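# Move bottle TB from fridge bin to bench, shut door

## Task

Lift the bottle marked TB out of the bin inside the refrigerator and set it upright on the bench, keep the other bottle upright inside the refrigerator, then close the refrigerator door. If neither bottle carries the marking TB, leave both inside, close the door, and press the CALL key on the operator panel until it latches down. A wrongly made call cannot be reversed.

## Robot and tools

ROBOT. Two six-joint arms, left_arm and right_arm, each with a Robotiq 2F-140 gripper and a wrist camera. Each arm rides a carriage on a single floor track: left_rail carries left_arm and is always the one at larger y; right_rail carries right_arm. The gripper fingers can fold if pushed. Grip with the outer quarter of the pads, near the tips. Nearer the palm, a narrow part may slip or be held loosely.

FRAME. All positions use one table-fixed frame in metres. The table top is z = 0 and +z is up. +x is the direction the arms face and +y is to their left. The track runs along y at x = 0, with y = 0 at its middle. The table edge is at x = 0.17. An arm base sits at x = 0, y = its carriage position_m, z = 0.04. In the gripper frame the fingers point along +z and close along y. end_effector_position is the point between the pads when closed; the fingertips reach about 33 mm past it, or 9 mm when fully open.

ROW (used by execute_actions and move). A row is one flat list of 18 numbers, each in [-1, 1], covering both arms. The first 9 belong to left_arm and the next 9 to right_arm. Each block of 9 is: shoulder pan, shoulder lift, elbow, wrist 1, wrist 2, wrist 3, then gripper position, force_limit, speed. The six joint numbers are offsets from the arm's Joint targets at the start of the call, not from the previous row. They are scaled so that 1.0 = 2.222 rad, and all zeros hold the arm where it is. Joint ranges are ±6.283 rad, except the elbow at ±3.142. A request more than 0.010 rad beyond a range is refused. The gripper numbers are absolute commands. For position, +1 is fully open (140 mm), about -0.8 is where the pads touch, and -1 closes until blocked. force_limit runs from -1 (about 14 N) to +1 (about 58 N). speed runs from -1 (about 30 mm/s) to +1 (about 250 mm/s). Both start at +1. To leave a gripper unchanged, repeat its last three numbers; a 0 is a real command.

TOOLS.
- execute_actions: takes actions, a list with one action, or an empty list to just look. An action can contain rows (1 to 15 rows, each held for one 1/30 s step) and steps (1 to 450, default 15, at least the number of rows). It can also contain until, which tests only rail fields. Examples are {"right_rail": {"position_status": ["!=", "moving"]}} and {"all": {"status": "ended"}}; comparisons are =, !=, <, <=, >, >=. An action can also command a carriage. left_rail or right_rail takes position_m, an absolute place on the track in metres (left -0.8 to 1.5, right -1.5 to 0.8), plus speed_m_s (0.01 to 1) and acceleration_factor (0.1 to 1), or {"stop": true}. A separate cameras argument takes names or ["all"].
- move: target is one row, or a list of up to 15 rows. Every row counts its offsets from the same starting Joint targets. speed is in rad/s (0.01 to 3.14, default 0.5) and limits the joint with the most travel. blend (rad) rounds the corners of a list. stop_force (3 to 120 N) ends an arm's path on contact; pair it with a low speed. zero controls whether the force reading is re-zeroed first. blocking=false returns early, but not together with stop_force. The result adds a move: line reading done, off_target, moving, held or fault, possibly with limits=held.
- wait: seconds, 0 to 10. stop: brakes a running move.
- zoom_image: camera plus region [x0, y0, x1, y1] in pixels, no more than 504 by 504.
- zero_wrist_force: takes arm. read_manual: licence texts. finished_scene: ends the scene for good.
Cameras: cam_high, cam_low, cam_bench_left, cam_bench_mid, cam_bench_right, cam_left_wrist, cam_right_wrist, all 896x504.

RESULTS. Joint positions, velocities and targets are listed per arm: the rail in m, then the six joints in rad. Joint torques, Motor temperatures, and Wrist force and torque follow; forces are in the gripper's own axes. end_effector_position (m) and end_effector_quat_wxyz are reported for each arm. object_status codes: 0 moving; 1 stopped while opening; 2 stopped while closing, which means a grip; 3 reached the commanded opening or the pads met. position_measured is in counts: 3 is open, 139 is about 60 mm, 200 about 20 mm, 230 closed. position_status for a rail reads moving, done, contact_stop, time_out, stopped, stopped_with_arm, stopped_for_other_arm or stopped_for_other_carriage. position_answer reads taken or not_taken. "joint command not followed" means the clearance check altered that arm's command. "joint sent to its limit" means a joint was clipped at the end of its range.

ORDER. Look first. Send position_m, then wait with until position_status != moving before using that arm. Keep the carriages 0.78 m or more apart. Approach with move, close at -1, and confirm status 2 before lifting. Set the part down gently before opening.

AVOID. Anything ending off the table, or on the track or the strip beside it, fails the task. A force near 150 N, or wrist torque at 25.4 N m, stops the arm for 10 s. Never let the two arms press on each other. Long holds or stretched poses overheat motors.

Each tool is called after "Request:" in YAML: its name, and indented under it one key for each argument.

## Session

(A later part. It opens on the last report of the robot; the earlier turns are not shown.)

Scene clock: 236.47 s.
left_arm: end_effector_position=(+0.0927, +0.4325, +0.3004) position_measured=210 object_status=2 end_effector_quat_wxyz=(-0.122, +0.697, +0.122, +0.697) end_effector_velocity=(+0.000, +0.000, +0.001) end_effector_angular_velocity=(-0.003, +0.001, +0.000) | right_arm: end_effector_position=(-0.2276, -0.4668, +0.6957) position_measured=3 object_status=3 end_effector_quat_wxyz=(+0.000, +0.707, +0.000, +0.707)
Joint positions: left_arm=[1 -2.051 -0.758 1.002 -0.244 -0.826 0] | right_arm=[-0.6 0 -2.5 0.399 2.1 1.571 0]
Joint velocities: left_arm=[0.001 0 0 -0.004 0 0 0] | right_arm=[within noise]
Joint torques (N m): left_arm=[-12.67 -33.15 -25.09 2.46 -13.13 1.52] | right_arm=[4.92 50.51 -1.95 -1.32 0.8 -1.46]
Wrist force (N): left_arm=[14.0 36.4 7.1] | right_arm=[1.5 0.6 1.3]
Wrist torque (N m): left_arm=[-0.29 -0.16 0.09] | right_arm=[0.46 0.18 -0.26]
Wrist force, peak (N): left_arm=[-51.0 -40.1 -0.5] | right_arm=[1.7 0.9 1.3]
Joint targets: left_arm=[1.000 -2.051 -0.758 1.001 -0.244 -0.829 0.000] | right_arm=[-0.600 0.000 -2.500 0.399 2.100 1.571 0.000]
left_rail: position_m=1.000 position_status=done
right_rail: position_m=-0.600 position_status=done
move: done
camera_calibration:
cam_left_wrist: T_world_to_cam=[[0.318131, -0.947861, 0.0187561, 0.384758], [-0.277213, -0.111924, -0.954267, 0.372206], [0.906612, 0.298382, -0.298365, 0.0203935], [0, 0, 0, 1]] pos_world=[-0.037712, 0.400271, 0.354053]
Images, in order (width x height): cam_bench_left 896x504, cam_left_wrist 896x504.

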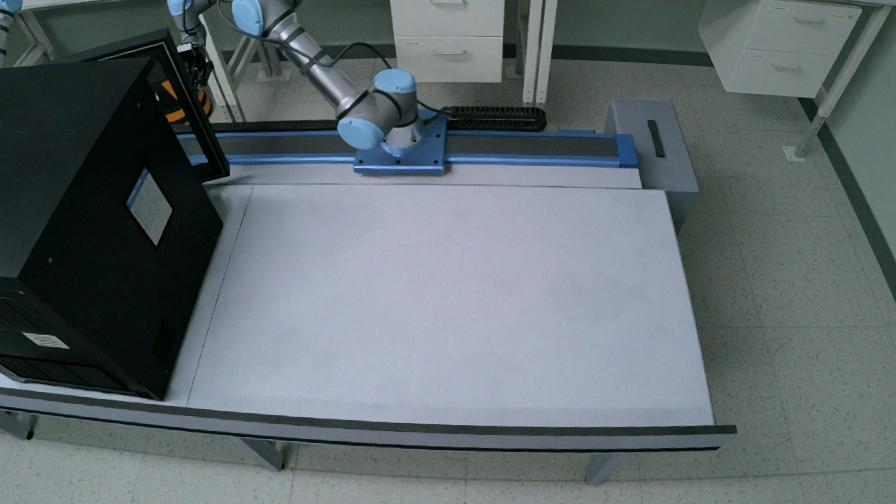

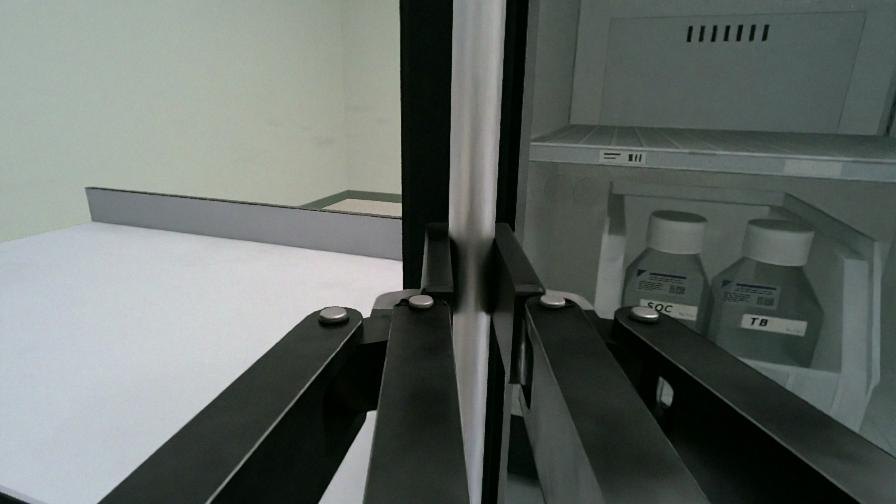

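Request:
execute_actions:
  actions:
    - {"rows":[[0,0,0,0,0,0,0.1,0.3,-0.7,0,0,0,0,0,0,1,1,1]],"steps":45}

Request:
move:
  target: [-0.0364,0.0827,-0.1539,0.0716,-0.0365,0,0.1,0.3,-0.7,0,0,0,0,0,0,1,1,1]

Request:
execute_actions:
  actions:
    - {"left_rail":{"position_m":1.4},"steps":300,"until":{"all":{"status":"ended"}}}
  cameras: ["cam_left_wrist","cam_bench_left"]

Scene clock: 264.20 s.
left_arm: end_effector_position=(+0.0923, +0.4335, +0.3003) position_measured=117 object_status=3 end_effector_quat_wxyz=(-0.123, +0.696, +0.123, +0.696) | right_arm: end_effector_position=(-0.2276, -0.4668, +0.6957) position_measured=3 object_status=3 end_effector_quat_wxyz=(+0.000, +0.707, +0.000, +0.707)
Joint positions: left_arm=[1 -2.051 -0.758 1.001 -0.244 -0.829 0] | right_arm=[-0.6 0 -2.5 0.399 2.1 1.571 0]
Joint torques (N m): left_arm=[7.5 -55.82 -23.1 0.7 1.7 1.46] | right_arm=[5.6 50.47 -2.75 -1.37 0.79 -1.41]
Wrist force (N): left_arm=[-1.3 0.0 1.8] | right_arm=[1.4 0.8 1.3]
Wrist torque (N m): left_arm=[-0.35 0.31 0.12] | right_arm=[0.49 0.20 -0.27]
Wrist force, peak (N): left_arm=[15.0 40.8 7.9] | right_arm=[1.6 0.9 1.5]
Joint targets: left_arm=[1.000 -2.051 -0.758 1.001 -0.244 -0.829 0.000] | right_arm=[-0.600 0.000 -2.500 0.399 2.100 1.571 0.000]
left_rail: position_m=1.000 position_status=done
right_rail: position_m=-0.600 position_status=done

Scene clock: 265.50 s.
left_arm: end_effector_position=(+0.0077, +0.4026, +0.3004) position_measured=117 object_status=3 end_effector_quat_wxyz=(-0.123, +0.696, +0.123, +0.697) | right_arm: end_effector_position=(-0.2276, -0.4668, +0.6957) position_measured=3 object_status=3 end_effector_quat_wxyz=(+0.000, +0.707, +0.000, +0.707)
Joint positions: left_arm=[1 -2.132 -0.574 0.66 -0.085 -0.91 0] | right_arm=[-0.6 0 -2.5 0.399 2.1 1.571 0]
Joint torques (N m): left_arm=[-6.06 -40.54 -29.43 3.39 -2.11 1.51] | right_arm=[6.24 49.34 -1.28 -1.41 0.66 -1.29]
Wrist force (N): left_arm=[-1.3 0.0 1.8] | right_arm=[1.3 0.6 1.2]
Wrist torque (N m): left_arm=[-0.34 0.28 0.12] | right_arm=[0.46 0.23 -0.27]
Wrist force, peak (N): left_arm=[-1.2 0.0 2.9] | right_arm=[1.7 0.6 1.2]
Joint targets: left_arm=[1.000 -2.132 -0.574 0.660 -0.085 -0.910 0.000] | right_arm=[-0.600 0.000 -2.500 0.399 2.100 1.571 0.000]
left_rail: position_m=1.000 position_status=done
right_rail: position_m=-0.600 position_status=done
move: done

Scene clock: 267.33 s.
left_arm: end_effector_position=(+0.0076, +0.8026, +0.3004) position_measured=117 object_status=3 end_effector_quat_wxyz=(-0.123, +0.696, +0.123, +0.697) | right_arm: end_effector_position=(-0.2276, -0.4668, +0.6957) position_measured=3 object_status=3 end_effector_quat_wxyz=(+0.000, +0.707, +0.000, +0.707)
Joint positions: left_arm=[1.4 -2.132 -0.574 0.66 -0.085 -0.91 0] | right_arm=[-0.6 0 -2.5 0.399 2.1 1.571 0]
Joint torques (N m): left_arm=[4.41 -45.33 -25.06 1.4 -0.23 1.64] | right_arm=[4.94 50.19 -2.25 -1.18 0.92 -1.33]
Wrist force (N): left_arm=[-1.2 -0.3 1.5] | right_arm=[1.5 0.9 1.2]
Wrist torque (N m): left_arm=[-0.40 0.26 0.12] | right_arm=[0.52 0.17 -0.27]
Wrist force, peak (N): left_arm=[-1.1 -1.0 2.1] | right_arm=[1.6 0.9 1.2]
Joint targets: left_arm=[1.400 -2.132 -0.574 0.660 -0.085 -0.910 0.000] | right_arm=[-0.600 0.000 -2.500 0.399 2.100 1.571 0.000]
Tool commands: left_gripper/position=+0.1 left_gripper/force_limit=+0.3 left_gripper/speed=-0.7 right_gripper/position=+1.0 right_gripper/force_limit=+1.0 right_gripper/speed=+1.0
left_rail: position_m=1.400 position_status=done
right_rail: position_m=-0.600 position_status=done
camera_calibration:
cam_left_wrist: T_world_to_cam=[[0.321331, -0.946793, 0.0181446, 0.761954], [-0.276364, -0.112087, -0.954494, 0.390294], [0.905742, 0.301695, -0.297677, -0.01563], [0, 0, 0, 1]] pos_world=[-0.12282, 0.769875, 0.354055]
Images, in order (width x height): cam_bench_left 896x504, cam_left_wrist 896x504.

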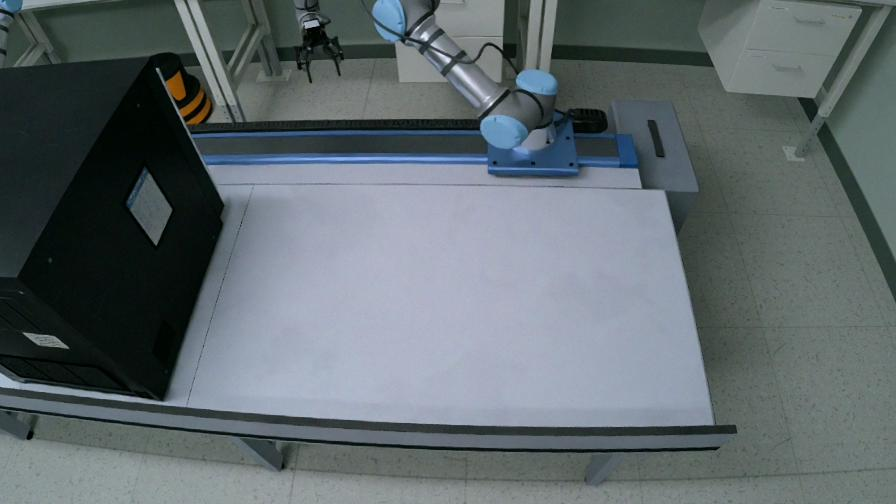

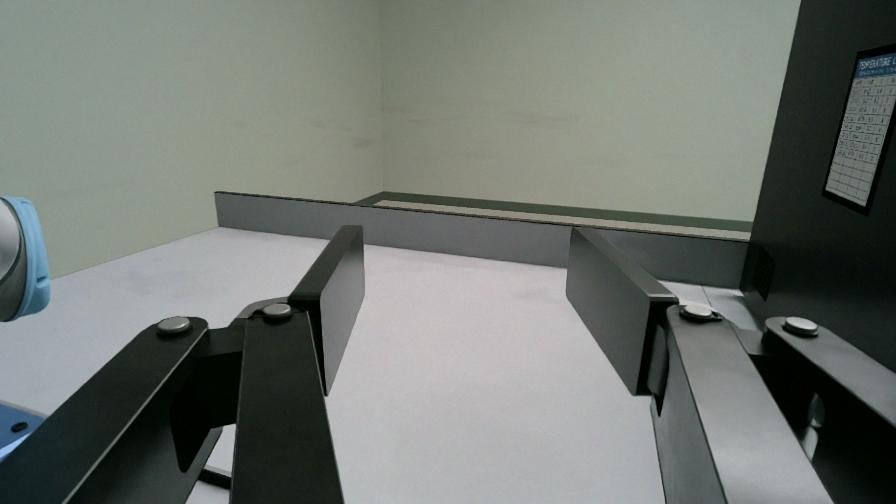

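Request:
move:
  target: [-0.3486,-0.6153,0.8160,-0.2011,-0.1917,0,-0.08,0.3,-0.5,0,0,0,0,0,0,1,1,1]
  speed: 1.2

Request:
execute_actions:
  actions:
    - {"left_rail":{"position_m":0.652,"speed_m_s":0.5},"steps":300,"until":{"all":{"status":"ended"}}}
  cameras: ["cam_left_wrist","cam_bench_left"]

Scene clock: 312.37 s.
left_arm: end_effector_position=(+0.0408, +1.1544, +0.3710) position_measured=139 object_status=3 end_effector_quat_wxyz=(-0.033, +0.708, +0.034, +0.704) | right_arm: end_effector_position=(-0.2276, -0.4668, +0.6957) position_measured=3 object_status=3 end_effector_quat_wxyz=(+0.000, +0.707, +0.000, +0.707)
Joint positions: left_arm=[1.4 -2.699 -1.571 1.977 -0.412 -1.223 0] | right_arm=[-0.6 0 -2.5 0.399 2.1 1.571 0]
Joint torques (N m): left_arm=[8.2 -5.31 -29.14 3.98 1.99 1.68] | right_arm=[3.85 50.29 -0.34 -1.38 0.75 -1.03]
Wrist force (N): left_arm=[-1.0 0.4 1.8] | right_arm=[1.3 0.6 1.2]
Wrist torque (N m): left_arm=[-0.26 0.24 0.12] | right_arm=[0.47 0.21 -0.27]
Wrist force, peak (N): left_arm=[-2.8 -5.6 11.8] | right_arm=[1.7 0.8 1.3]
Joint targets: left_arm=[1.400 -2.699 -1.571 1.977 -0.412 -1.223 0.000] | right_arm=[-0.600 0.000 -2.500 0.399 2.100 1.571 0.000]
left_rail: position_m=1.400 position_status=done
right_rail: position_m=-0.600 position_status=done
move: held (left_arm; a check stopped the path); limits=held; left_arm: the elbow is farthest, 0.496 rad from its target
joint command not followed: on one or more control steps a check withheld the commanded joint targets of the left arm, and it was not sent them on those steps.
cause: the commanded joint targets, or the way to them, would bring two parts of the arm too close to each other (its gripper and another part of the arm, with joints 4 (elbow) to 7 (wrist 3) between them, 47 mm apart when it was first held).

Scene clock: 314.90 s.
left_arm: end_effector_position=(+0.0407, +0.4064, +0.3710) position_measured=139 object_status=3 end_effector_quat_wxyz=(-0.033, +0.708, +0.034, +0.704) | right_arm: end_effector_position=(-0.2276, -0.4668, +0.6957) position_measured=3 object_status=3 end_effector_quat_wxyz=(+0.000, +0.707, +0.000, +0.707)
Joint positions: left_arm=[0.652 -2.699 -1.571 1.977 -0.412 -1.223 0] | right_arm=[-0.6 0 -2.5 0.399 2.1 1.571 0]
Joint torques (N m): left_arm=[0.91 -9.04 -23.35 1.98 0 1.92] | right_arm=[4.94 50.15 -1.97 -1.52 0.84 -1.21]
Wrist force (N): left_arm=[-1.0 0.1 1.6] | right_arm=[1.4 0.7 1.1]
Wrist torque (N m): left_arm=[-0.32 0.23 0.12] | right_arm=[0.49 0.19 -0.27]
Wrist force, peak (N): left_arm=[-1.3 1.3 1.8] | right_arm=[1.6 0.7 1.4]
Joint targets: left_arm=[0.652 -2.699 -1.571 1.977 -0.412 -1.223 0.000] | right_arm=[-0.600 0.000 -2.500 0.399 2.100 1.571 0.000]
Tool commands: left_gripper/position=-0.08 left_gripper/force_limit=+0.3 left_gripper/speed=-0.5 right_gripper/position=+1.0 right_gripper/force_limit=+1.0 right_gripper/speed=+1.0
left_rail: position_m=0.652 speed_m_s=0.50 position_status=done
right_rail: position_m=-0.600 position_status=done
camera_calibration:
cam_left_wrist: T_world_to_cam=[[0.072782, -0.997128, 0.0209413, 0.404407], [-0.301708, -0.0420257, -0.952474, 0.394195], [0.950618, 0.0630048, -0.303901, 0.192326], [0, 0, 0, 1]] pos_world=[-0.0933304, 0.407694, 0.425439]
Images, in order (width x height): cam_bench_left 896x504, cam_left_wrist 896x504.

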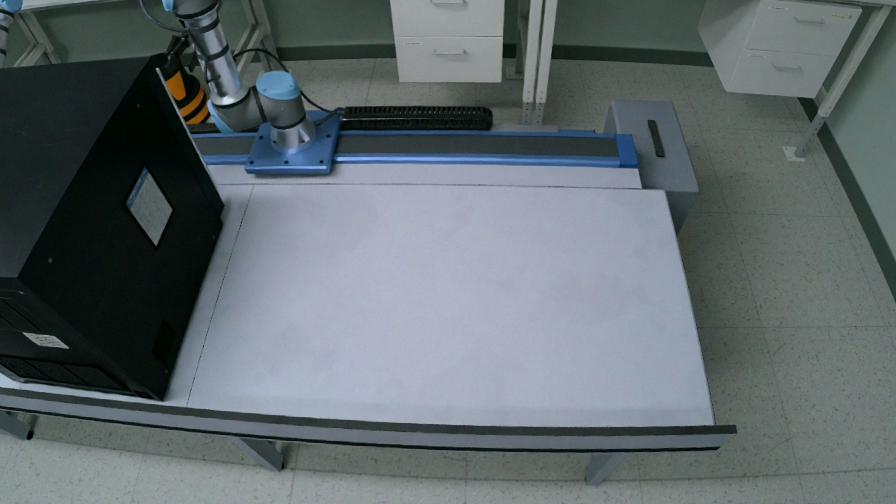

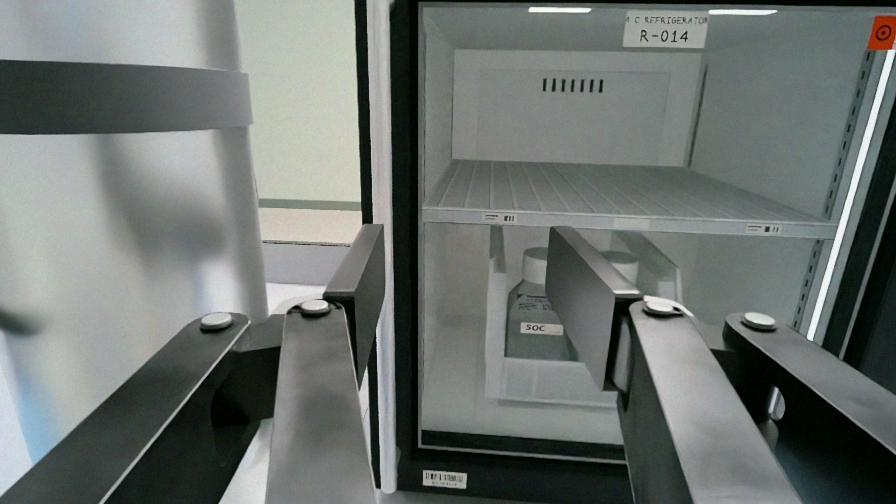

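Request:
execute_actions:
  actions:
    - {"left_rail":{"position_m":1.2,"speed_m_s":0.8},"steps":300,"until":{"all":{"status":"ended"}}}

Request:
move:
  target:
    - [0,0,0,0,0,0,-0.08,0.3,-0.5,-0.5479,0,0,0,0,0,-0.08,0.3,-0.5]
    - [0,0,0,0,0,0,-0.08,0.3,-0.5,-0.5479,0.0274,-0.4699,0.4429,-0.7051,0,-0.08,0.3,-0.5]
  speed: 1
  blend: [0.1,0]
  cameras: ["cam_right_wrist","cam_high"]

Scene clock: 361.60 s.
left_arm: end_effector_position=(+0.0407, +0.9544, +0.3710) position_measured=139 object_status=3 end_effector_quat_wxyz=(-0.033, +0.708, +0.034, +0.704) | right_arm: end_effector_position=(-0.2276, -0.4668, +0.6957) position_measured=3 object_status=3 end_effector_quat_wxyz=(+0.000, +0.707, +0.000, +0.707)
Joint positions: left_arm=[1.2 -2.699 -1.571 1.977 -0.412 -1.223 0] | right_arm=[-0.6 0 -2.5 0.399 2.1 1.571 0]
Joint torques (N m): left_arm=[-3.34 -27.08 -12.21 2.25 -1.27 1.5] | right_arm=[3.92 49.35 -2.63 -1.18 0.95 -1.18]
Wrist force (N): left_arm=[-1.0 0.2 1.6] | right_arm=[1.5 0.7 1.1]
Wrist torque (N m): left_arm=[-0.31 0.24 0.12] | right_arm=[0.47 0.17 -0.27]
Wrist force, peak (N): left_arm=[-1.0 1.3 2.3] | right_arm=[1.8 0.7 1.3]
Joint targets: left_arm=[1.200 -2.699 -1.571 1.977 -0.412 -1.223 0.000] | right_arm=[-0.600 0.000 -2.500 0.399 2.100 1.571 0.000]
Tool commands: left_gripper/position=-0.08 left_gripper/force_limit=+0.3 left_gripper/speed=-0.5 right_gripper/position=+1.0 right_gripper/force_limit=+1.0 right_gripper/speed=+1.0
left_rail: position_m=1.200 speed_m_s=0.80 position_status=done
right_rail: position_m=-0.600 position_status=done

Scene clock: 365.13 s.
left_arm: end_effector_position=(+0.0407, +0.9544, +0.3710) position_measured=139 object_status=3 end_effector_quat_wxyz=(-0.033, +0.708, +0.034, +0.704) | right_arm: end_effector_position=(+0.1697, +0.2242, +0.3999) position_measured=139 object_status=3 end_effector_quat_wxyz=(-0.123, +0.696, +0.123, +0.696)
Joint positions: left_arm=[1.2 -2.699 -1.571 1.977 -0.412 -1.223 0] | right_arm=[-0.6 -1.217 -2.439 -0.644 3.084 0.005 0]
Joint torques (N m): left_arm=[1.95 -24.67 -20.26 3.16 -1.24 1.57] | right_arm=[-5.31 65.38 11.35 1.51 -1.46 -1.22]
Wrist force (N): left_arm=[-0.7 0.1 1.9] | right_arm=[1.4 0.7 1.1]
Wrist torque (N m): left_arm=[-0.32 0.18 0.12] | right_arm=[0.50 0.13 -0.24]
Wrist force, peak (N): left_arm=[-1.4 0.3 2.1] | right_arm=[2.2 -0.8 3.0]
Joint targets: left_arm=[1.200 -2.699 -1.571 1.977 -0.412 -1.223 0.000] | right_arm=[-0.600 -1.217 -2.439 -0.645 3.084 0.004 0.000]
left_rail: position_m=1.200 speed_m_s=0.80 position_status=done
right_rail: position_m=-0.600 position_status=done
move: done
camera_calibration:
cam_right_wrist: T_world_to_cam=[[0.353186, -0.934921, -0.0343686, 0.178936], [-0.330754, -0.0904169, -0.939376, 0.451677], [0.875135, 0.343142, -0.341163, 0.0568761], [0, 0, 0, 1]] pos_world=[0.0364219, 0.188614, 0.449849]
Images, in order (width x height): cam_high 896x504, cam_right_wrist 896x504.

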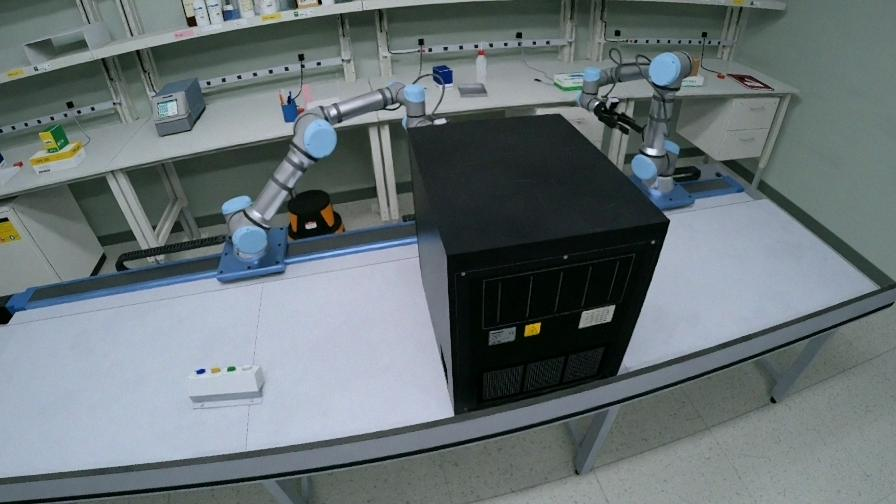

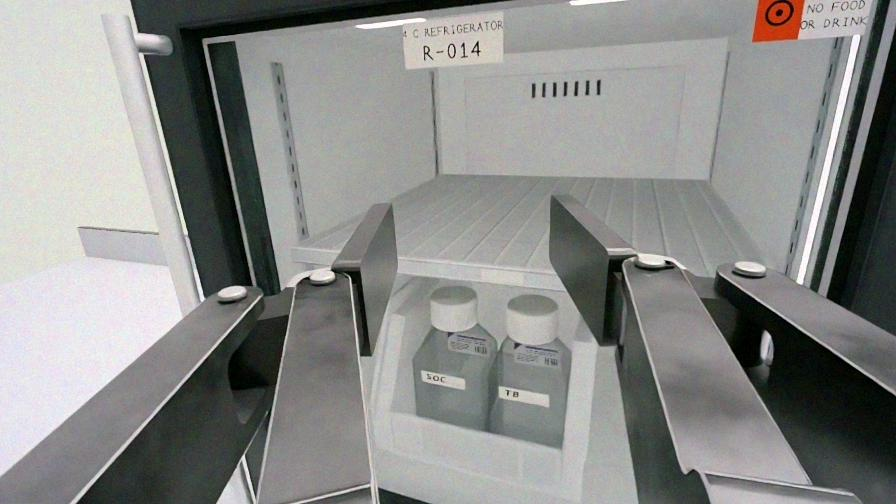

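Request:
execute_actions:
  actions:
    - {"right_rail":{"position_m":-0.38,"speed_m_s":0.4},"steps":300,"until":{"all":{"status":"ended"}}}

Request:
move:
  target: [0,0,0,0,0,0,-0.08,0.3,-0.5,-0.0496,-0.0369,0.0685,-0.0316,-0.0496,0,-0.08,0.3,-0.5]
  stop_force: 6
  speed: 0.1
  cameras: ["cam_right_wrist"]

Scene clock: 371.07 s.
left_arm: end_effector_position=(+0.0407, +0.9544, +0.3710) position_measured=139 object_status=3 end_effector_quat_wxyz=(-0.033, +0.708, +0.034, +0.704) | right_arm: end_effector_position=(+0.1697, +0.4443, +0.3999) position_measured=139 object_status=3 end_effector_quat_wxyz=(-0.123, +0.696, +0.123, +0.696)
Joint positions: left_arm=[1.2 -2.699 -1.571 1.977 -0.412 -1.223 0] | right_arm=[-0.38 -1.217 -2.439 -0.645 3.084 0.004 0]
Joint torques (N m): left_arm=[7.03 -26.43 -29.41 3.69 -0.96 1.74] | right_arm=[-4.05 50.93 18.13 -0.5 -0.06 -1.34]
Wrist force (N): left_arm=[-0.8 0.1 1.7] | right_arm=[1.6 0.7 1.1]
Wrist torque (N m): left_arm=[-0.32 0.18 0.13] | right_arm=[0.51 0.08 -0.25]
Wrist force, peak (N): left_arm=[-1.1 0.3 2.2] | right_arm=[1.5 2.2 0.8]
Joint targets: left_arm=[1.200 -2.699 -1.571 1.977 -0.412 -1.223 0.000] | right_arm=[-0.380 -1.217 -2.439 -0.645 3.084 0.004 0.000]
Tool commands: left_gripper/position=-0.08 left_gripper/force_limit=+0.3 left_gripper/speed=-0.5 right_gripper/position=-0.08 right_gripper/force_limit=+0.3 right_gripper/speed=-0.5
left_rail: position_m=1.200 speed_m_s=0.80 position_status=done
right_rail: position_m=-0.380 speed_m_s=0.40 position_status=done

Scene clock: 373.60 s.
left_arm: end_effector_position=(+0.0407, +0.9544, +0.3710) position_measured=139 object_status=3 end_effector_quat_wxyz=(-0.033, +0.708, +0.034, +0.704) | right_arm: end_effector_position=(+0.2448, +0.4717, +0.3998) position_measured=139 object_status=3 end_effector_quat_wxyz=(-0.123, +0.696, +0.123, +0.696)
Joint positions: left_arm=[1.2 -2.699 -1.571 1.977 -0.412 -1.223 0] | right_arm=[-0.38 -1.328 -2.521 -0.492 3.014 -0.106 0]
Joint torques (N m): left_arm=[6.38 -26.24 -27.96 3.58 -1.01 1.69] | right_arm=[-5.38 47.74 36.04 -1.17 -1.32 -1.25]
Wrist force (N): left_arm=[-0.8 0.0 2.0] | right_arm=[1.4 0.9 1.0]
Wrist torque (N m): left_arm=[-0.35 0.18 0.12] | right_arm=[0.52 0.13 -0.26]
Wrist force, peak (N): left_arm=[-1.1 0.5 2.0] | right_arm=[1.4 1.0 1.8]
Joint targets: left_arm=[1.200 -2.699 -1.571 1.977 -0.412 -1.223 0.000] | right_arm=[-0.380 -1.328 -2.521 -0.492 3.014 -0.106 0.000]
left_rail: position_m=1.200 speed_m_s=0.80 position_status=done
right_rail: position_m=-0.380 speed_m_s=0.40 position_status=done
move: done
camera_calibration:
cam_right_wrist: T_world_to_cam=[[0.353423, -0.934834, -0.0343225, 0.383587], [-0.330721, -0.0905433, -0.939375, 0.498876], [0.875052, 0.343348, -0.34117, -0.0939376], [0, 0, 0, 1]] pos_world=[0.111621, 0.436013, 0.449748]
Images, in order (width x height): cam_right_wrist 896x504.

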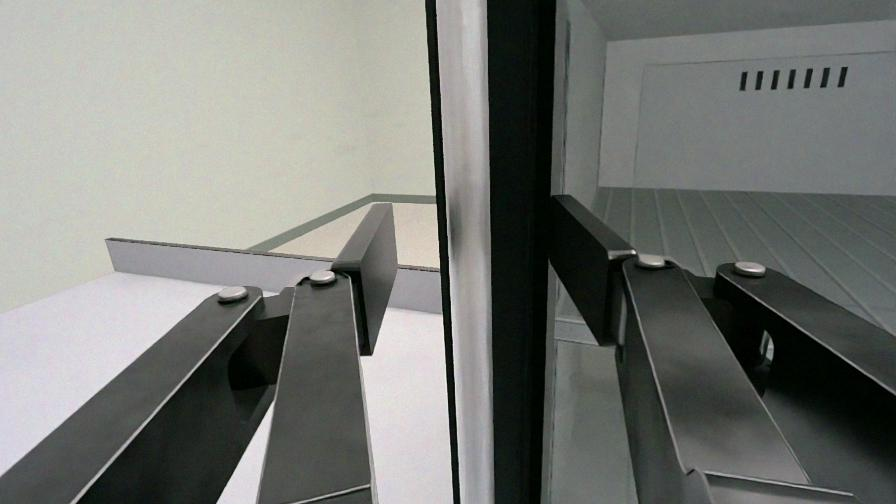

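Request:
execute_actions:
  actions:
    - {"right_rail":{"position_m":-0.377,"speed_m_s":0.1},"steps":60,"until":{"all":{"status":"ended"}}}

Request:
execute_actions:
  actions:
    - {"rows":[[0,0,0,0,0,0,-0.08,0.3,-0.5,0,0,0,0,0,0,-1,0.3,-1]],"steps":90}
  cameras: ["cam_right_wrist"]

Scene clock: 377.83 s.
left_arm: end_effector_position=(+0.0407, +0.9544, +0.3710) position_measured=139 object_status=3 end_effector_quat_wxyz=(-0.033, +0.708, +0.034, +0.704) | right_arm: end_effector_position=(+0.2448, +0.4747, +0.3998) position_measured=139 object_status=3 end_effector_quat_wxyz=(-0.123, +0.696, +0.123, +0.696)
Joint positions: left_arm=[1.2 -2.699 -1.571 1.977 -0.412 -1.223 0] | right_arm=[-0.377 -1.328 -2.521 -0.492 3.014 -0.106 0]
Joint torques (N m): left_arm=[6.81 -26.31 -27.44 3.46 -0.98 1.82] | right_arm=[-4.33 52.02 35.07 -0.19 -0.89 -1.18]
Wrist force (N): left_arm=[-1.0 0.5 1.9] | right_arm=[1.2 0.8 1.4]
Wrist torque (N m): left_arm=[-0.25 0.23 0.13] | right_arm=[0.51 0.17 -0.27]
Wrist force, peak (N): left_arm=[-1.2 0.3 2.0] | right_arm=[1.4 2.1 1.0]
Joint targets: left_arm=[1.200 -2.699 -1.571 1.977 -0.412 -1.223 0.000] | right_arm=[-0.377 -1.328 -2.521 -0.492 3.014 -0.106 0.000]
Tool commands: left_gripper/position=-0.08 left_gripper/force_limit=+0.3 left_gripper/speed=-0.5 right_gripper/position=-0.08 right_gripper/force_limit=+0.3 right_gripper/speed=-0.5
left_rail: position_m=1.200 speed_m_s=0.80 position_status=done
right_rail: position_m=-0.377 speed_m_s=0.10 position_status=done

Scene clock: 381.03 s.
left_arm: end_effector_position=(+0.0407, +0.9544, +0.3710) position_measured=139 object_status=3 end_effector_quat_wxyz=(-0.033, +0.708, +0.034, +0.704) | right_arm: end_effector_position=(+0.2448, +0.4747, +0.3998) position_measured=210 object_status=2 end_effector_quat_wxyz=(-0.123, +0.696, +0.123, +0.696)
Joint positions: left_arm=[1.2 -2.699 -1.571 1.977 -0.412 -1.223 0] | right_arm=[-0.377 -1.328 -2.521 -0.492 3.014 -0.106 0]
Joint torques (N m): left_arm=[6.72 -25.12 -26.56 3.8 -0.81 1.44] | right_arm=[10.4 64.11 33.85 2.02 -10.04 -1.08]
Wrist force (N): left_arm=[-1.1 0.0 1.8] | right_arm=[-2.7 24.8 -9.1]
Wrist torque (N m): left_arm=[-0.35 0.26 0.12] | right_arm=[0.12 0.09 -0.06]
Wrist force, peak (N): left_arm=[-1.0 0.3 2.2] | right_arm=[-3.4 24.9 -9.1]
Joint targets: left_arm=[1.200 -2.699 -1.571 1.977 -0.412 -1.223 0.000] | right_arm=[-0.377 -1.328 -2.521 -0.492 3.014 -0.106 0.000]
left_rail: position_m=1.200 speed_m_s=0.80 position_status=done
right_rail: position_m=-0.377 speed_m_s=0.10 position_status=done
camera_calibration:
cam_right_wrist: T_world_to_cam=[[0.353423, -0.934834, -0.0343225, 0.386392], [-0.330721, -0.0905433, -0.939375, 0.499147], [0.875052, 0.343348, -0.34117, -0.0949676], [0, 0, 0, 1]] pos_world=[0.111621, 0.439013, 0.449748]
Images, in order (width x height): cam_right_wrist 896x504.

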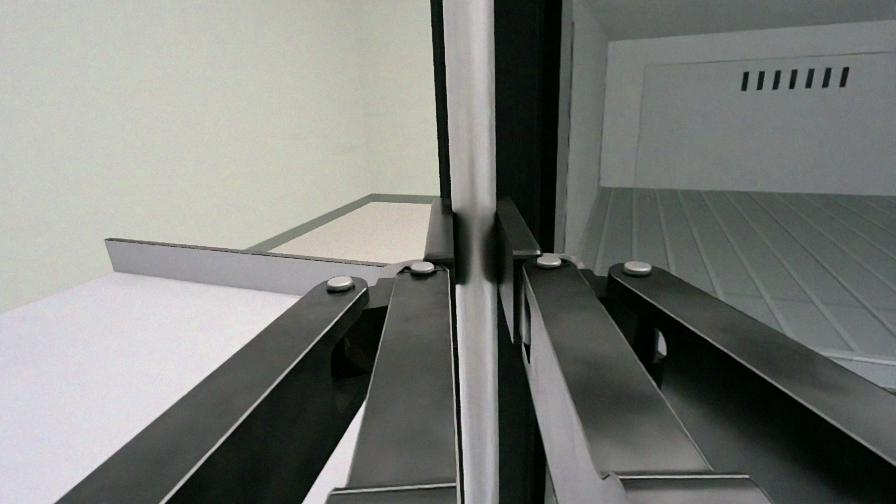

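Request:
move:
  target:
    - [0,0,0,0,0,0,-0.08,0.3,-0.5,0.0475,0.0495,-0.0917,0.0417,0.0160,0,-1,0.3,-1]
    - [0,0,0,0,0,0,-0.08,0.3,-0.5,0.0974,0.0962,-0.1744,0.0778,0.0344,0,-1,0.3,-1]
    - [0,0,0,0,0,0,-0.08,0.3,-0.5,0.2086,0.1924,-0.3323,0.1394,0.0828,0,-1,0.3,-1]
    - [0,0,0,0,0,0,-0.08,0.3,-0.5,0.3424,0.2952,-0.4804,0.1847,0.1538,0,-1,0.3,-1]
    - [0,0,0,0,0,0,-0.08,0.3,-0.5,0.5169,0.4069,-0.6136,0.2063,0.2654,0,-1,0.3,-1]
  blend: [0.06,0.06,0.08,0.08,0]
  speed: 0.2
  cameras: ["cam_right_wrist","cam_bench_left","cam_high"]

Scene clock: 397.63 s.
left_arm: end_effector_position=(+0.0407, +0.9544, +0.3710) position_measured=139 object_status=3 end_effector_quat_wxyz=(-0.033, +0.708, +0.034, +0.704) | right_arm: end_effector_position=(-0.1567, +0.0589, +0.3998) position_measured=210 object_status=2 end_effector_quat_wxyz=(-0.293, +0.643, +0.294, +0.643)
Joint positions: left_arm=[1.2 -2.699 -1.571 1.977 -0.412 -1.223 0] | right_arm=[-0.377 -0.179 -1.617 -1.856 3.472 0.535 0]
Joint torques (N m): left_arm=[6.03 -24.57 -27.76 3.63 -0.68 1.73] | right_arm=[30.09 17.96 19.27 6.92 -13.53 -1.05]
Wrist force (N): left_arm=[-0.7 0.1 1.7] | right_arm=[10.9 40.1 30.4]
Wrist torque (N m): left_arm=[-0.31 0.17 0.12] | right_arm=[-0.14 0.26 -0.10]
Wrist force, peak (N): left_arm=[-0.8 0.4 2.4] | right_arm=[-37.3 40.2 4.4]
Joint targets: left_arm=[1.200 -2.699 -1.571 1.977 -0.412 -1.223 0.000] | right_arm=[-0.377 -0.179 -1.617 -1.856 3.472 0.484 0.000]
left_rail: position_m=1.200 speed_m_s=0.80 position_status=done
right_rail: position_m=-0.377 speed_m_s=0.10 position_status=done
move: off_target (right_arm); right_arm: the wrist 2 is farthest, 0.051 rad from its target
camera_calibration:
cam_right_wrist: T_world_to_cam=[[0.763201, -0.645292, -0.0335011, 0.186379], [-0.244244, -0.240097, -0.93952, 0.351059], [0.598221, 0.725225, -0.340851, 0.333203], [0, 0, 0, 1]] pos_world=[-0.255829, -0.03709, 0.449643]
Images, in order (width x height): cam_high 896x504, cam_bench_left 896x504, cam_right_wrist 896x504.

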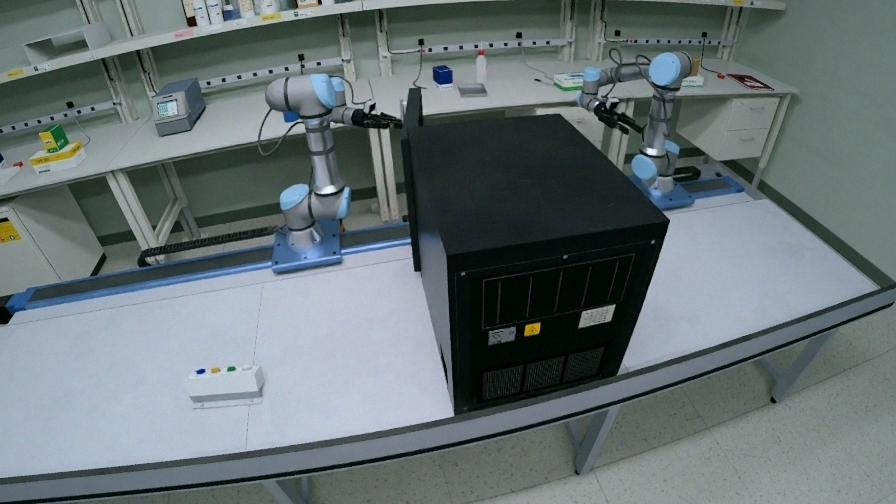

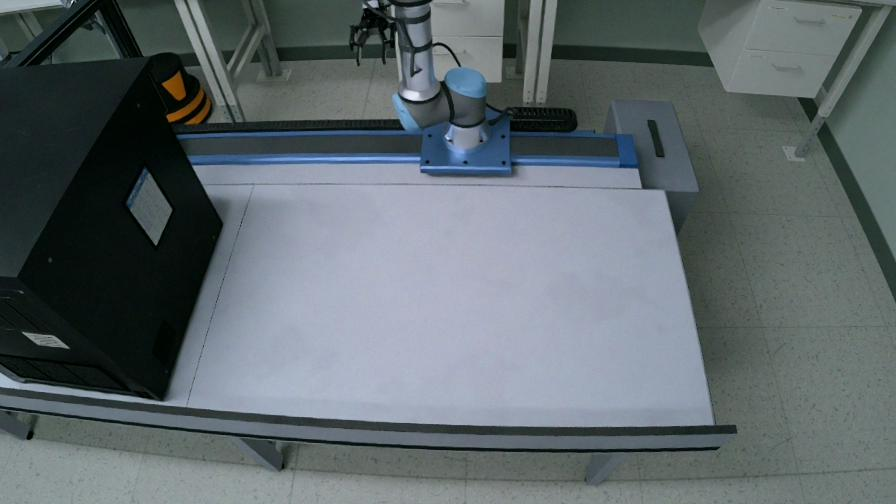

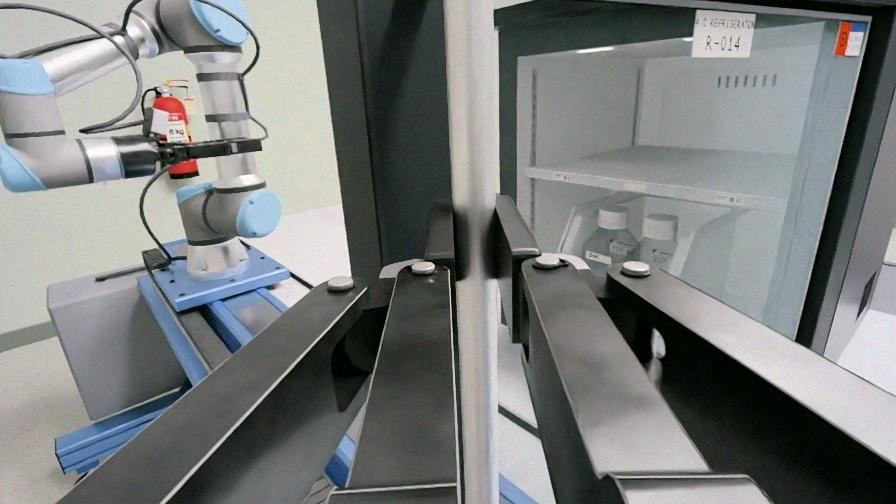

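Request:
move:
  target: [0.3074,0.1956,-0.0846,-0.1083,0.3501,0,-0.08,0.3,-0.5,0,0,0,0,0.018,0,-1,0.3,-1]
  speed: 0.8

Request:
execute_actions:
  actions:
    - {"left_rail":{"position_m":0.75,"speed_m_s":0.4},"steps":300,"until":{"all":{"status":"ended"}}}
  cameras: ["cam_left_wrist","cam_right_wrist"]

Request:
zoom_image:
  camera: "cam_left_wrist"
  region: [340, 130, 620, 380]

Scene clock: 417.30 s.
left_arm: end_effector_position=(+0.2203, +0.6999, +0.2501) position_measured=139 object_status=3 end_effector_quat_wxyz=(+0.000, +0.707, +0.000, +0.707) | right_arm: end_effector_position=(-0.1567, +0.0588, +0.3998) position_measured=210 object_status=2 end_effector_quat_wxyz=(-0.293, +0.643, +0.294, +0.643)
Joint positions: left_arm=[1.2 -2.016 -1.136 1.789 -0.653 -0.445 0] | right_arm=[-0.377 -0.179 -1.617 -1.856 3.472 0.535 0]
Joint torques (N m): left_arm=[8.25 -20.82 -26.47 0.08 1.72 1.78] | right_arm=[25.34 18.1 20.24 5.63 -13.97 -0.87]
Wrist force (N): left_arm=[-1.5 0.1 1.4] | right_arm=[11.0 38.8 29.6]
Wrist torque (N m): left_arm=[-0.32 0.33 0.13] | right_arm=[-0.12 0.23 -0.10]
Wrist force, peak (N): left_arm=[-2.6 1.8 3.9] | right_arm=[10.2 40.6 30.6]
Joint targets: left_arm=[1.200 -2.016 -1.136 1.789 -0.653 -0.445 0.000] | right_arm=[-0.377 -0.179 -1.617 -1.856 3.472 0.524 0.000]
left_rail: position_m=1.200 speed_m_s=0.80 position_status=done
right_rail: position_m=-0.377 speed_m_s=0.10 position_status=done
move: off_target (right_arm); right_arm: the wrist 2 is farthest, 0.011 rad from its target

Scene clock: 419.30 s.
left_arm: end_effector_position=(+0.2204, +0.2498, +0.2500) position_measured=139 object_status=3 end_effector_quat_wxyz=(+0.000, +0.707, +0.000, +0.707) | right_arm: end_effector_position=(-0.1567, +0.0588, +0.3998) position_measured=210 object_status=2 end_effector_quat_wxyz=(-0.293, +0.643, +0.294, +0.643)
Joint positions: left_arm=[0.75 -2.016 -1.136 1.789 -0.653 -0.445 0] | right_arm=[-0.377 -0.179 -1.617 -1.856 3.472 0.535 0]
Joint torques (N m): left_arm=[2.61 -28.91 -19.21 1.25 0.66 1.75] | right_arm=[17.74 18.59 19.79 5.31 -13.93 -1.03]
Wrist force (N): left_arm=[-1.4 0.1 1.6] | right_arm=[11.2 38.9 29.4]
Wrist torque (N m): left_arm=[-0.30 0.31 0.13] | right_arm=[-0.12 0.27 -0.10]
Wrist force, peak (N): left_arm=[-1.7 1.1 1.8] | right_arm=[11.4 39.0 29.6]
Joint targets: left_arm=[0.750 -2.016 -1.136 1.789 -0.653 -0.445 0.000] | right_arm=[-0.377 -0.179 -1.617 -1.856 3.472 0.524 0.000]
Tool commands: left_gripper/position=-0.08 left_gripper/force_limit=+0.3 left_gripper/speed=-0.5 right_gripper/position=-1.0 right_gripper/force_limit=+0.3 right_gripper/speed=-1.0
left_rail: position_m=0.750 speed_m_s=0.40 position_status=done
right_rail: position_m=-0.377 speed_m_s=0.10 position_status=done
camera_calibration:
cam_left_wrist: T_world_to_cam=[[-0.022193, -0.999572, 0.0190476, 0.259882], [-0.29875, -0.0115512, -0.954262, 0.318802], [0.954073, -0.0268684, -0.298365, 0.0150201], [0, 0, 0, 1]] pos_world=[0.0866793, 0.263857, 0.303752]
cam_right_wrist: T_world_to_cam=[[0.763201, -0.645292, -0.0335011, 0.186379], [-0.244244, -0.240097, -0.93952, 0.351059], [0.598221, 0.725225, -0.340851, 0.333203], [0, 0, 0, 1]] pos_world=[-0.255829, -0.03709, 0.449643]
Images, in order (width x height): cam_left_wrist 896x504, cam_right_wrist 896x504.

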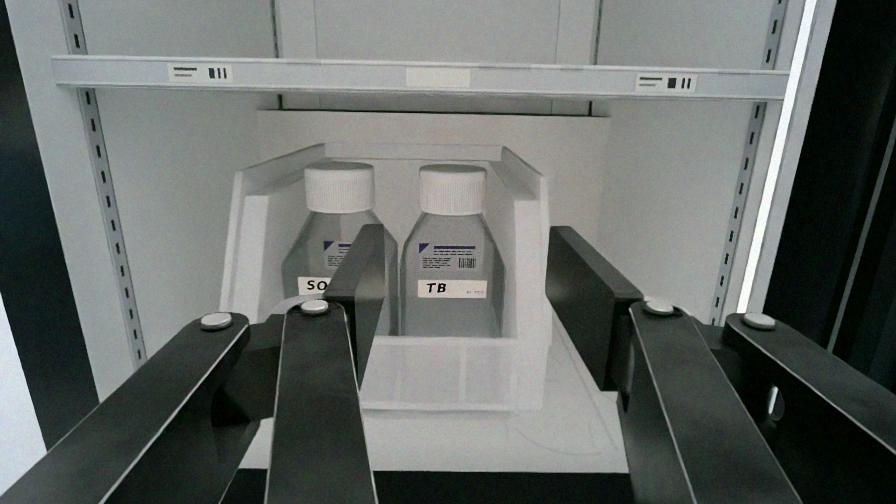

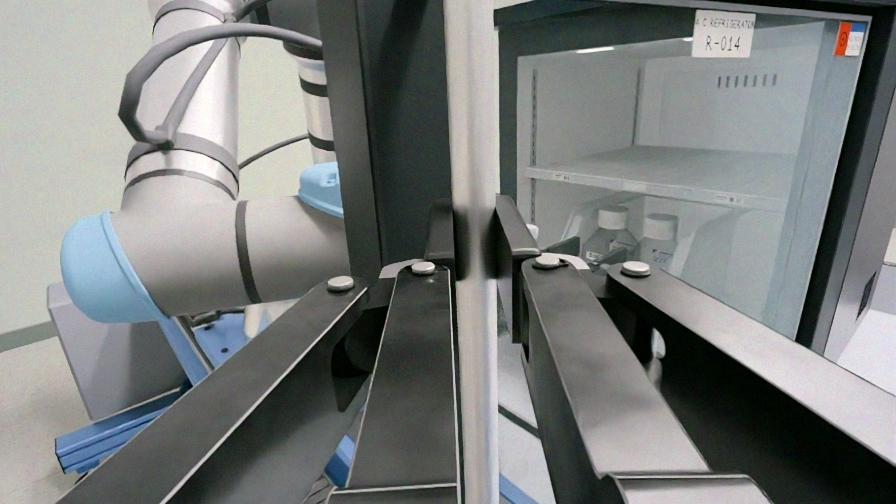

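Scaled by 1.800 from the camera's 896x504 image, which has a finer 1280x720 frame.

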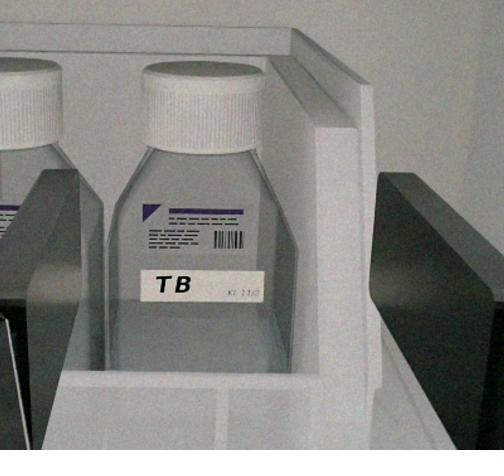

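Request:
move:
  target: [0.0946,-0.0088,0.0225,-0.0136,0.0946,0,-0.127,-0.5,-0.8,0,0,0,0,0,0,-1,0.3,-1]
  cameras: ["cam_left_wrist"]

Request:
zoom_image:
  camera: "cam_left_wrist"
  region: [300, 80, 640, 360]

Scene clock: 494.50 s.
left_arm: end_effector_position=(+0.3301, +0.2564, +0.2441) position_measured=145 object_status=3 end_effector_quat_wxyz=(+0.000, +0.707, +0.000, +0.707) | right_arm: end_effector_position=(-0.1567, +0.0588, +0.3998) position_measured=210 object_status=2 end_effector_quat_wxyz=(-0.293, +0.643, +0.294, +0.643)
Joint positions: left_arm=[0.75 -1.806 -1.156 1.839 -0.683 -0.235 0] | right_arm=[-0.377 -0.179 -1.617 -1.856 3.472 0.535 0]
Joint torques (N m): left_arm=[7.69 -45.89 -6.3 -0.79 2.32 1.56] | right_arm=[18.82 19.17 20.62 4.89 -13.84 -0.99]
Wrist force (N): left_arm=[-1.4 0.1 1.7] | right_arm=[11.5 38.8 29.3]
Wrist torque (N m): left_arm=[-0.31 0.31 0.13] | right_arm=[-0.13 0.24 -0.10]
Wrist force, peak (N): left_arm=[-1.7 -0.1 4.2] | right_arm=[11.5 39.0 29.6]
Joint targets: left_arm=[0.750 -1.805 -1.156 1.839 -0.683 -0.235 0.000] | right_arm=[-0.377 -0.179 -1.617 -1.856 3.472 0.524 0.000]
left_rail: position_m=0.750 speed_m_s=0.40 position_status=done
right_rail: position_m=-0.377 speed_m_s=0.10 position_status=done
move: off_target (right_arm); right_arm: the wrist 2 is farthest, 0.011 rad from its target
camera_calibration:
cam_left_wrist: T_world_to_cam=[[-0.0221612, -0.999577, 0.0188252, 0.269092], [-0.298653, -0.0113511, -0.954294, 0.345893], [0.954105, -0.0267705, -0.298275, -0.0914095], [0, 0, 0, 1]] pos_world=[0.196479, 0.270457, 0.297753]
Images, in order (width x height): cam_left_wrist 896x504.

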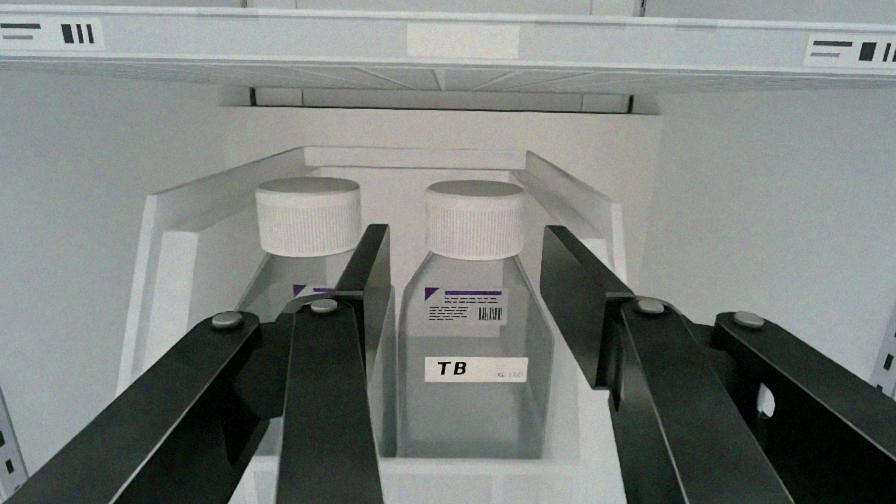

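Scaled by 1.482 from the camera's 896x504 image, which has a finer 1280x720 frame.

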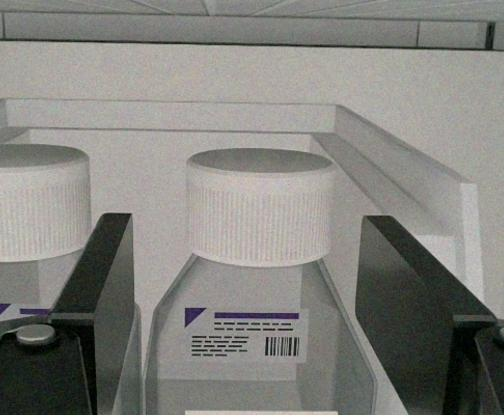

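Request:
move:
  target: [-0.0946,0.0088,-0.0225,0.0136,-0.0946,0,-0.127,-0.5,-0.8,0,0,0,0,0,0,-1,0.3,-1]

Request:
execute_actions:
  actions:
    - {"left_rail":{"position_m":0.85,"speed_m_s":0.4},"steps":200,"until":{"all":{"status":"ended"}}}

Request:
move:
  target:
    - [0.0522,-0.0738,-0.0626,-0.577,-0.2723,0.045,-1,-0.5,-0.5,0,0,0,0,0,0,-1,0.3,-1]
    - [0.2307,-0.0845,-0.0628,-0.5771,-0.2716,0.0347,-1,-0.5,-0.5,0,0,0,0,0,0,-1,0.3,-1]
  blend: [0.1,0]
  cameras: ["cam_left_wrist","cam_right_wrist"]

Scene clock: 618.37 s.
left_arm: end_effector_position=(+0.2205, +0.2499, +0.2500) position_measured=145 object_status=3 end_effector_quat_wxyz=(+0.000, +0.707, +0.000, +0.707) | right_arm: end_effector_position=(-0.1567, +0.0588, +0.3998) position_measured=210 object_status=2 end_effector_quat_wxyz=(-0.293, +0.643, +0.294, +0.643)
Joint positions: left_arm=[0.75 -2.015 -1.136 1.789 -0.653 -0.445 0] | right_arm=[-0.377 -0.179 -1.617 -1.856 3.472 0.535 0]
Joint torques (N m): left_arm=[-6.4 -19.91 -25.93 2.74 -2.04 1.55] | right_arm=[18.49 18.71 21.12 4.58 -13.94 -1.18]
Wrist force (N): left_arm=[-0.9 0.0 1.9] | right_arm=[11.5 38.9 29.4]
Wrist torque (N m): left_arm=[-0.33 0.22 0.12] | right_arm=[-0.11 0.22 -0.10]
Wrist force, peak (N): left_arm=[-1.5 -0.6 3.5] | right_arm=[11.5 39.0 29.6]
Joint targets: left_arm=[0.750 -2.016 -1.136 1.789 -0.653 -0.445 0.000] | right_arm=[-0.377 -0.179 -1.617 -1.856 3.472 0.524 0.000]
left_rail: position_m=0.750 speed_m_s=0.40 position_status=done
right_rail: position_m=-0.377 speed_m_s=0.10 position_status=done
move: off_target (right_arm); right_arm: the wrist 2 is farthest, 0.011 rad from its target

Scene clock: 619.43 s.
left_arm: end_effector_position=(+0.2203, +0.3498, +0.2500) position_measured=145 object_status=3 end_effector_quat_wxyz=(+0.000, +0.707, +0.000, +0.707) | right_arm: end_effector_position=(-0.1567, +0.0588, +0.3998) position_measured=210 object_status=2 end_effector_quat_wxyz=(-0.293, +0.643, +0.294, +0.643)
Joint positions: left_arm=[0.85 -2.016 -1.136 1.789 -0.653 -0.445 0] | right_arm=[-0.377 -0.179 -1.617 -1.856 3.472 0.535 0]
Joint torques (N m): left_arm=[-5.38 -29.28 -19.79 0.88 -0.91 1.73] | right_arm=[20.49 16.91 22 4.97 -14.09 -1.02]
Wrist force (N): left_arm=[-1.2 0.1 1.6] | right_arm=[11.5 38.8 29.5]
Wrist torque (N m): left_arm=[-0.32 0.29 0.12] | right_arm=[-0.13 0.23 -0.10]
Wrist force, peak (N): left_arm=[-1.5 1.4 1.9] | right_arm=[11.2 39.0 29.6]
Joint targets: left_arm=[0.850 -2.016 -1.136 1.789 -0.653 -0.445 0.000] | right_arm=[-0.377 -0.179 -1.617 -1.856 3.472 0.524 0.000]
Tool commands: left_gripper/position=-0.127 left_gripper/force_limit=-0.5 left_gripper/speed=-0.8 right_gripper/position=-1.0 right_gripper/force_limit=+0.3 right_gripper/speed=-1.0
left_rail: position_m=0.850 speed_m_s=0.40 position_status=done
right_rail: position_m=-0.377 speed_m_s=0.10 position_status=done

Scene clock: 623.40 s.
left_arm: end_effector_position=(+0.3274, +0.2852, +0.2237) position_measured=232 object_status=3 end_effector_quat_wxyz=(+0.183, +0.683, +0.683, +0.183) | right_arm: end_effector_position=(-0.1567, +0.0588, +0.3998) position_measured=210 object_status=2 end_effector_quat_wxyz=(-0.293, +0.643, +0.294, +0.643)
Joint positions: left_arm=[0.85 -1.503 -1.324 1.649 -1.935 -1.048 0.077] | right_arm=[-0.377 -0.179 -1.617 -1.856 3.472 0.535 0]
Joint torques (N m): left_arm=[3.81 -44.32 -33.79 -4.54 3.32 -1.98] | right_arm=[19.45 16 22.25 4.95 -14.2 -1.31]
Wrist force (N): left_arm=[-0.8 0.5 1.1] | right_arm=[10.8 38.9 29.4]
Wrist torque (N m): left_arm=[-0.02 0.18 0.12] | right_arm=[-0.11 0.24 -0.10]
Wrist force, peak (N): left_arm=[0.3 2.4 1.9] | right_arm=[11.6 39.1 29.4]
Joint targets: left_arm=[0.850 -1.503 -1.324 1.649 -1.935 -1.048 0.077] | right_arm=[-0.377 -0.179 -1.617 -1.856 3.472 0.524 0.000]
left_rail: position_m=0.850 speed_m_s=0.40 position_status=done
right_rail: position_m=-0.377 speed_m_s=0.10 position_status=done
move: off_target (right_arm); right_arm: the wrist 2 is farthest, 0.011 rad from its target
camera_calibration:
cam_left_wrist: T_world_to_cam=[[0.854444, 0.0195933, 0.519174, -0.391467], [-0.138987, -0.954247, 0.264754, 0.269868], [0.500607, -0.298376, -0.812628, 0.24687], [0, 0, 0, 1]] pos_world=[0.248409, 0.338851, 0.332404]
cam_right_wrist: T_world_to_cam=[[0.763201, -0.645292, -0.0335011, 0.186379], [-0.244244, -0.240097, -0.93952, 0.351059], [0.598221, 0.725225, -0.340851, 0.333203], [0, 0, 0, 1]] pos_world=[-0.255829, -0.03709, 0.449643]
Images, in order (width x height): cam_left_wrist 896x504, cam_right_wrist 896x504.

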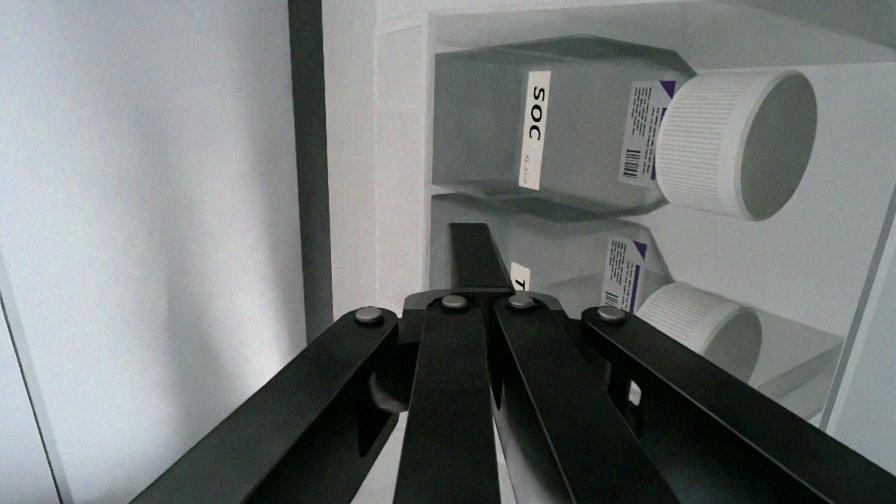

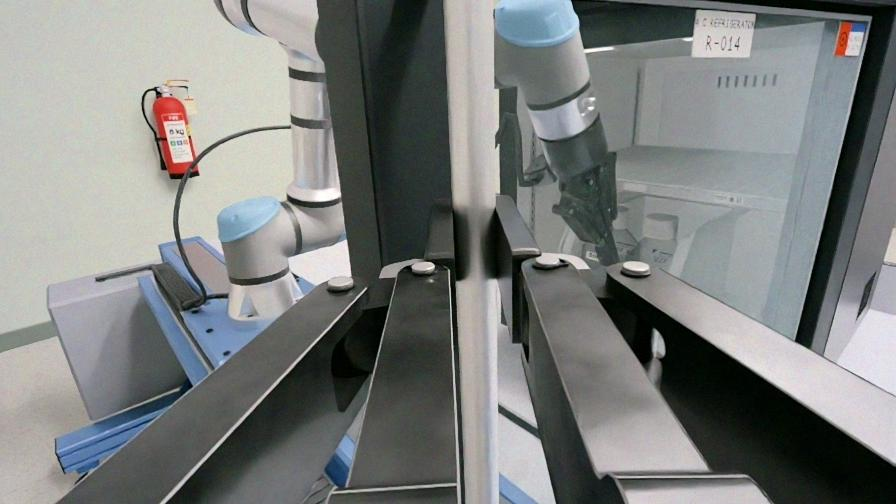

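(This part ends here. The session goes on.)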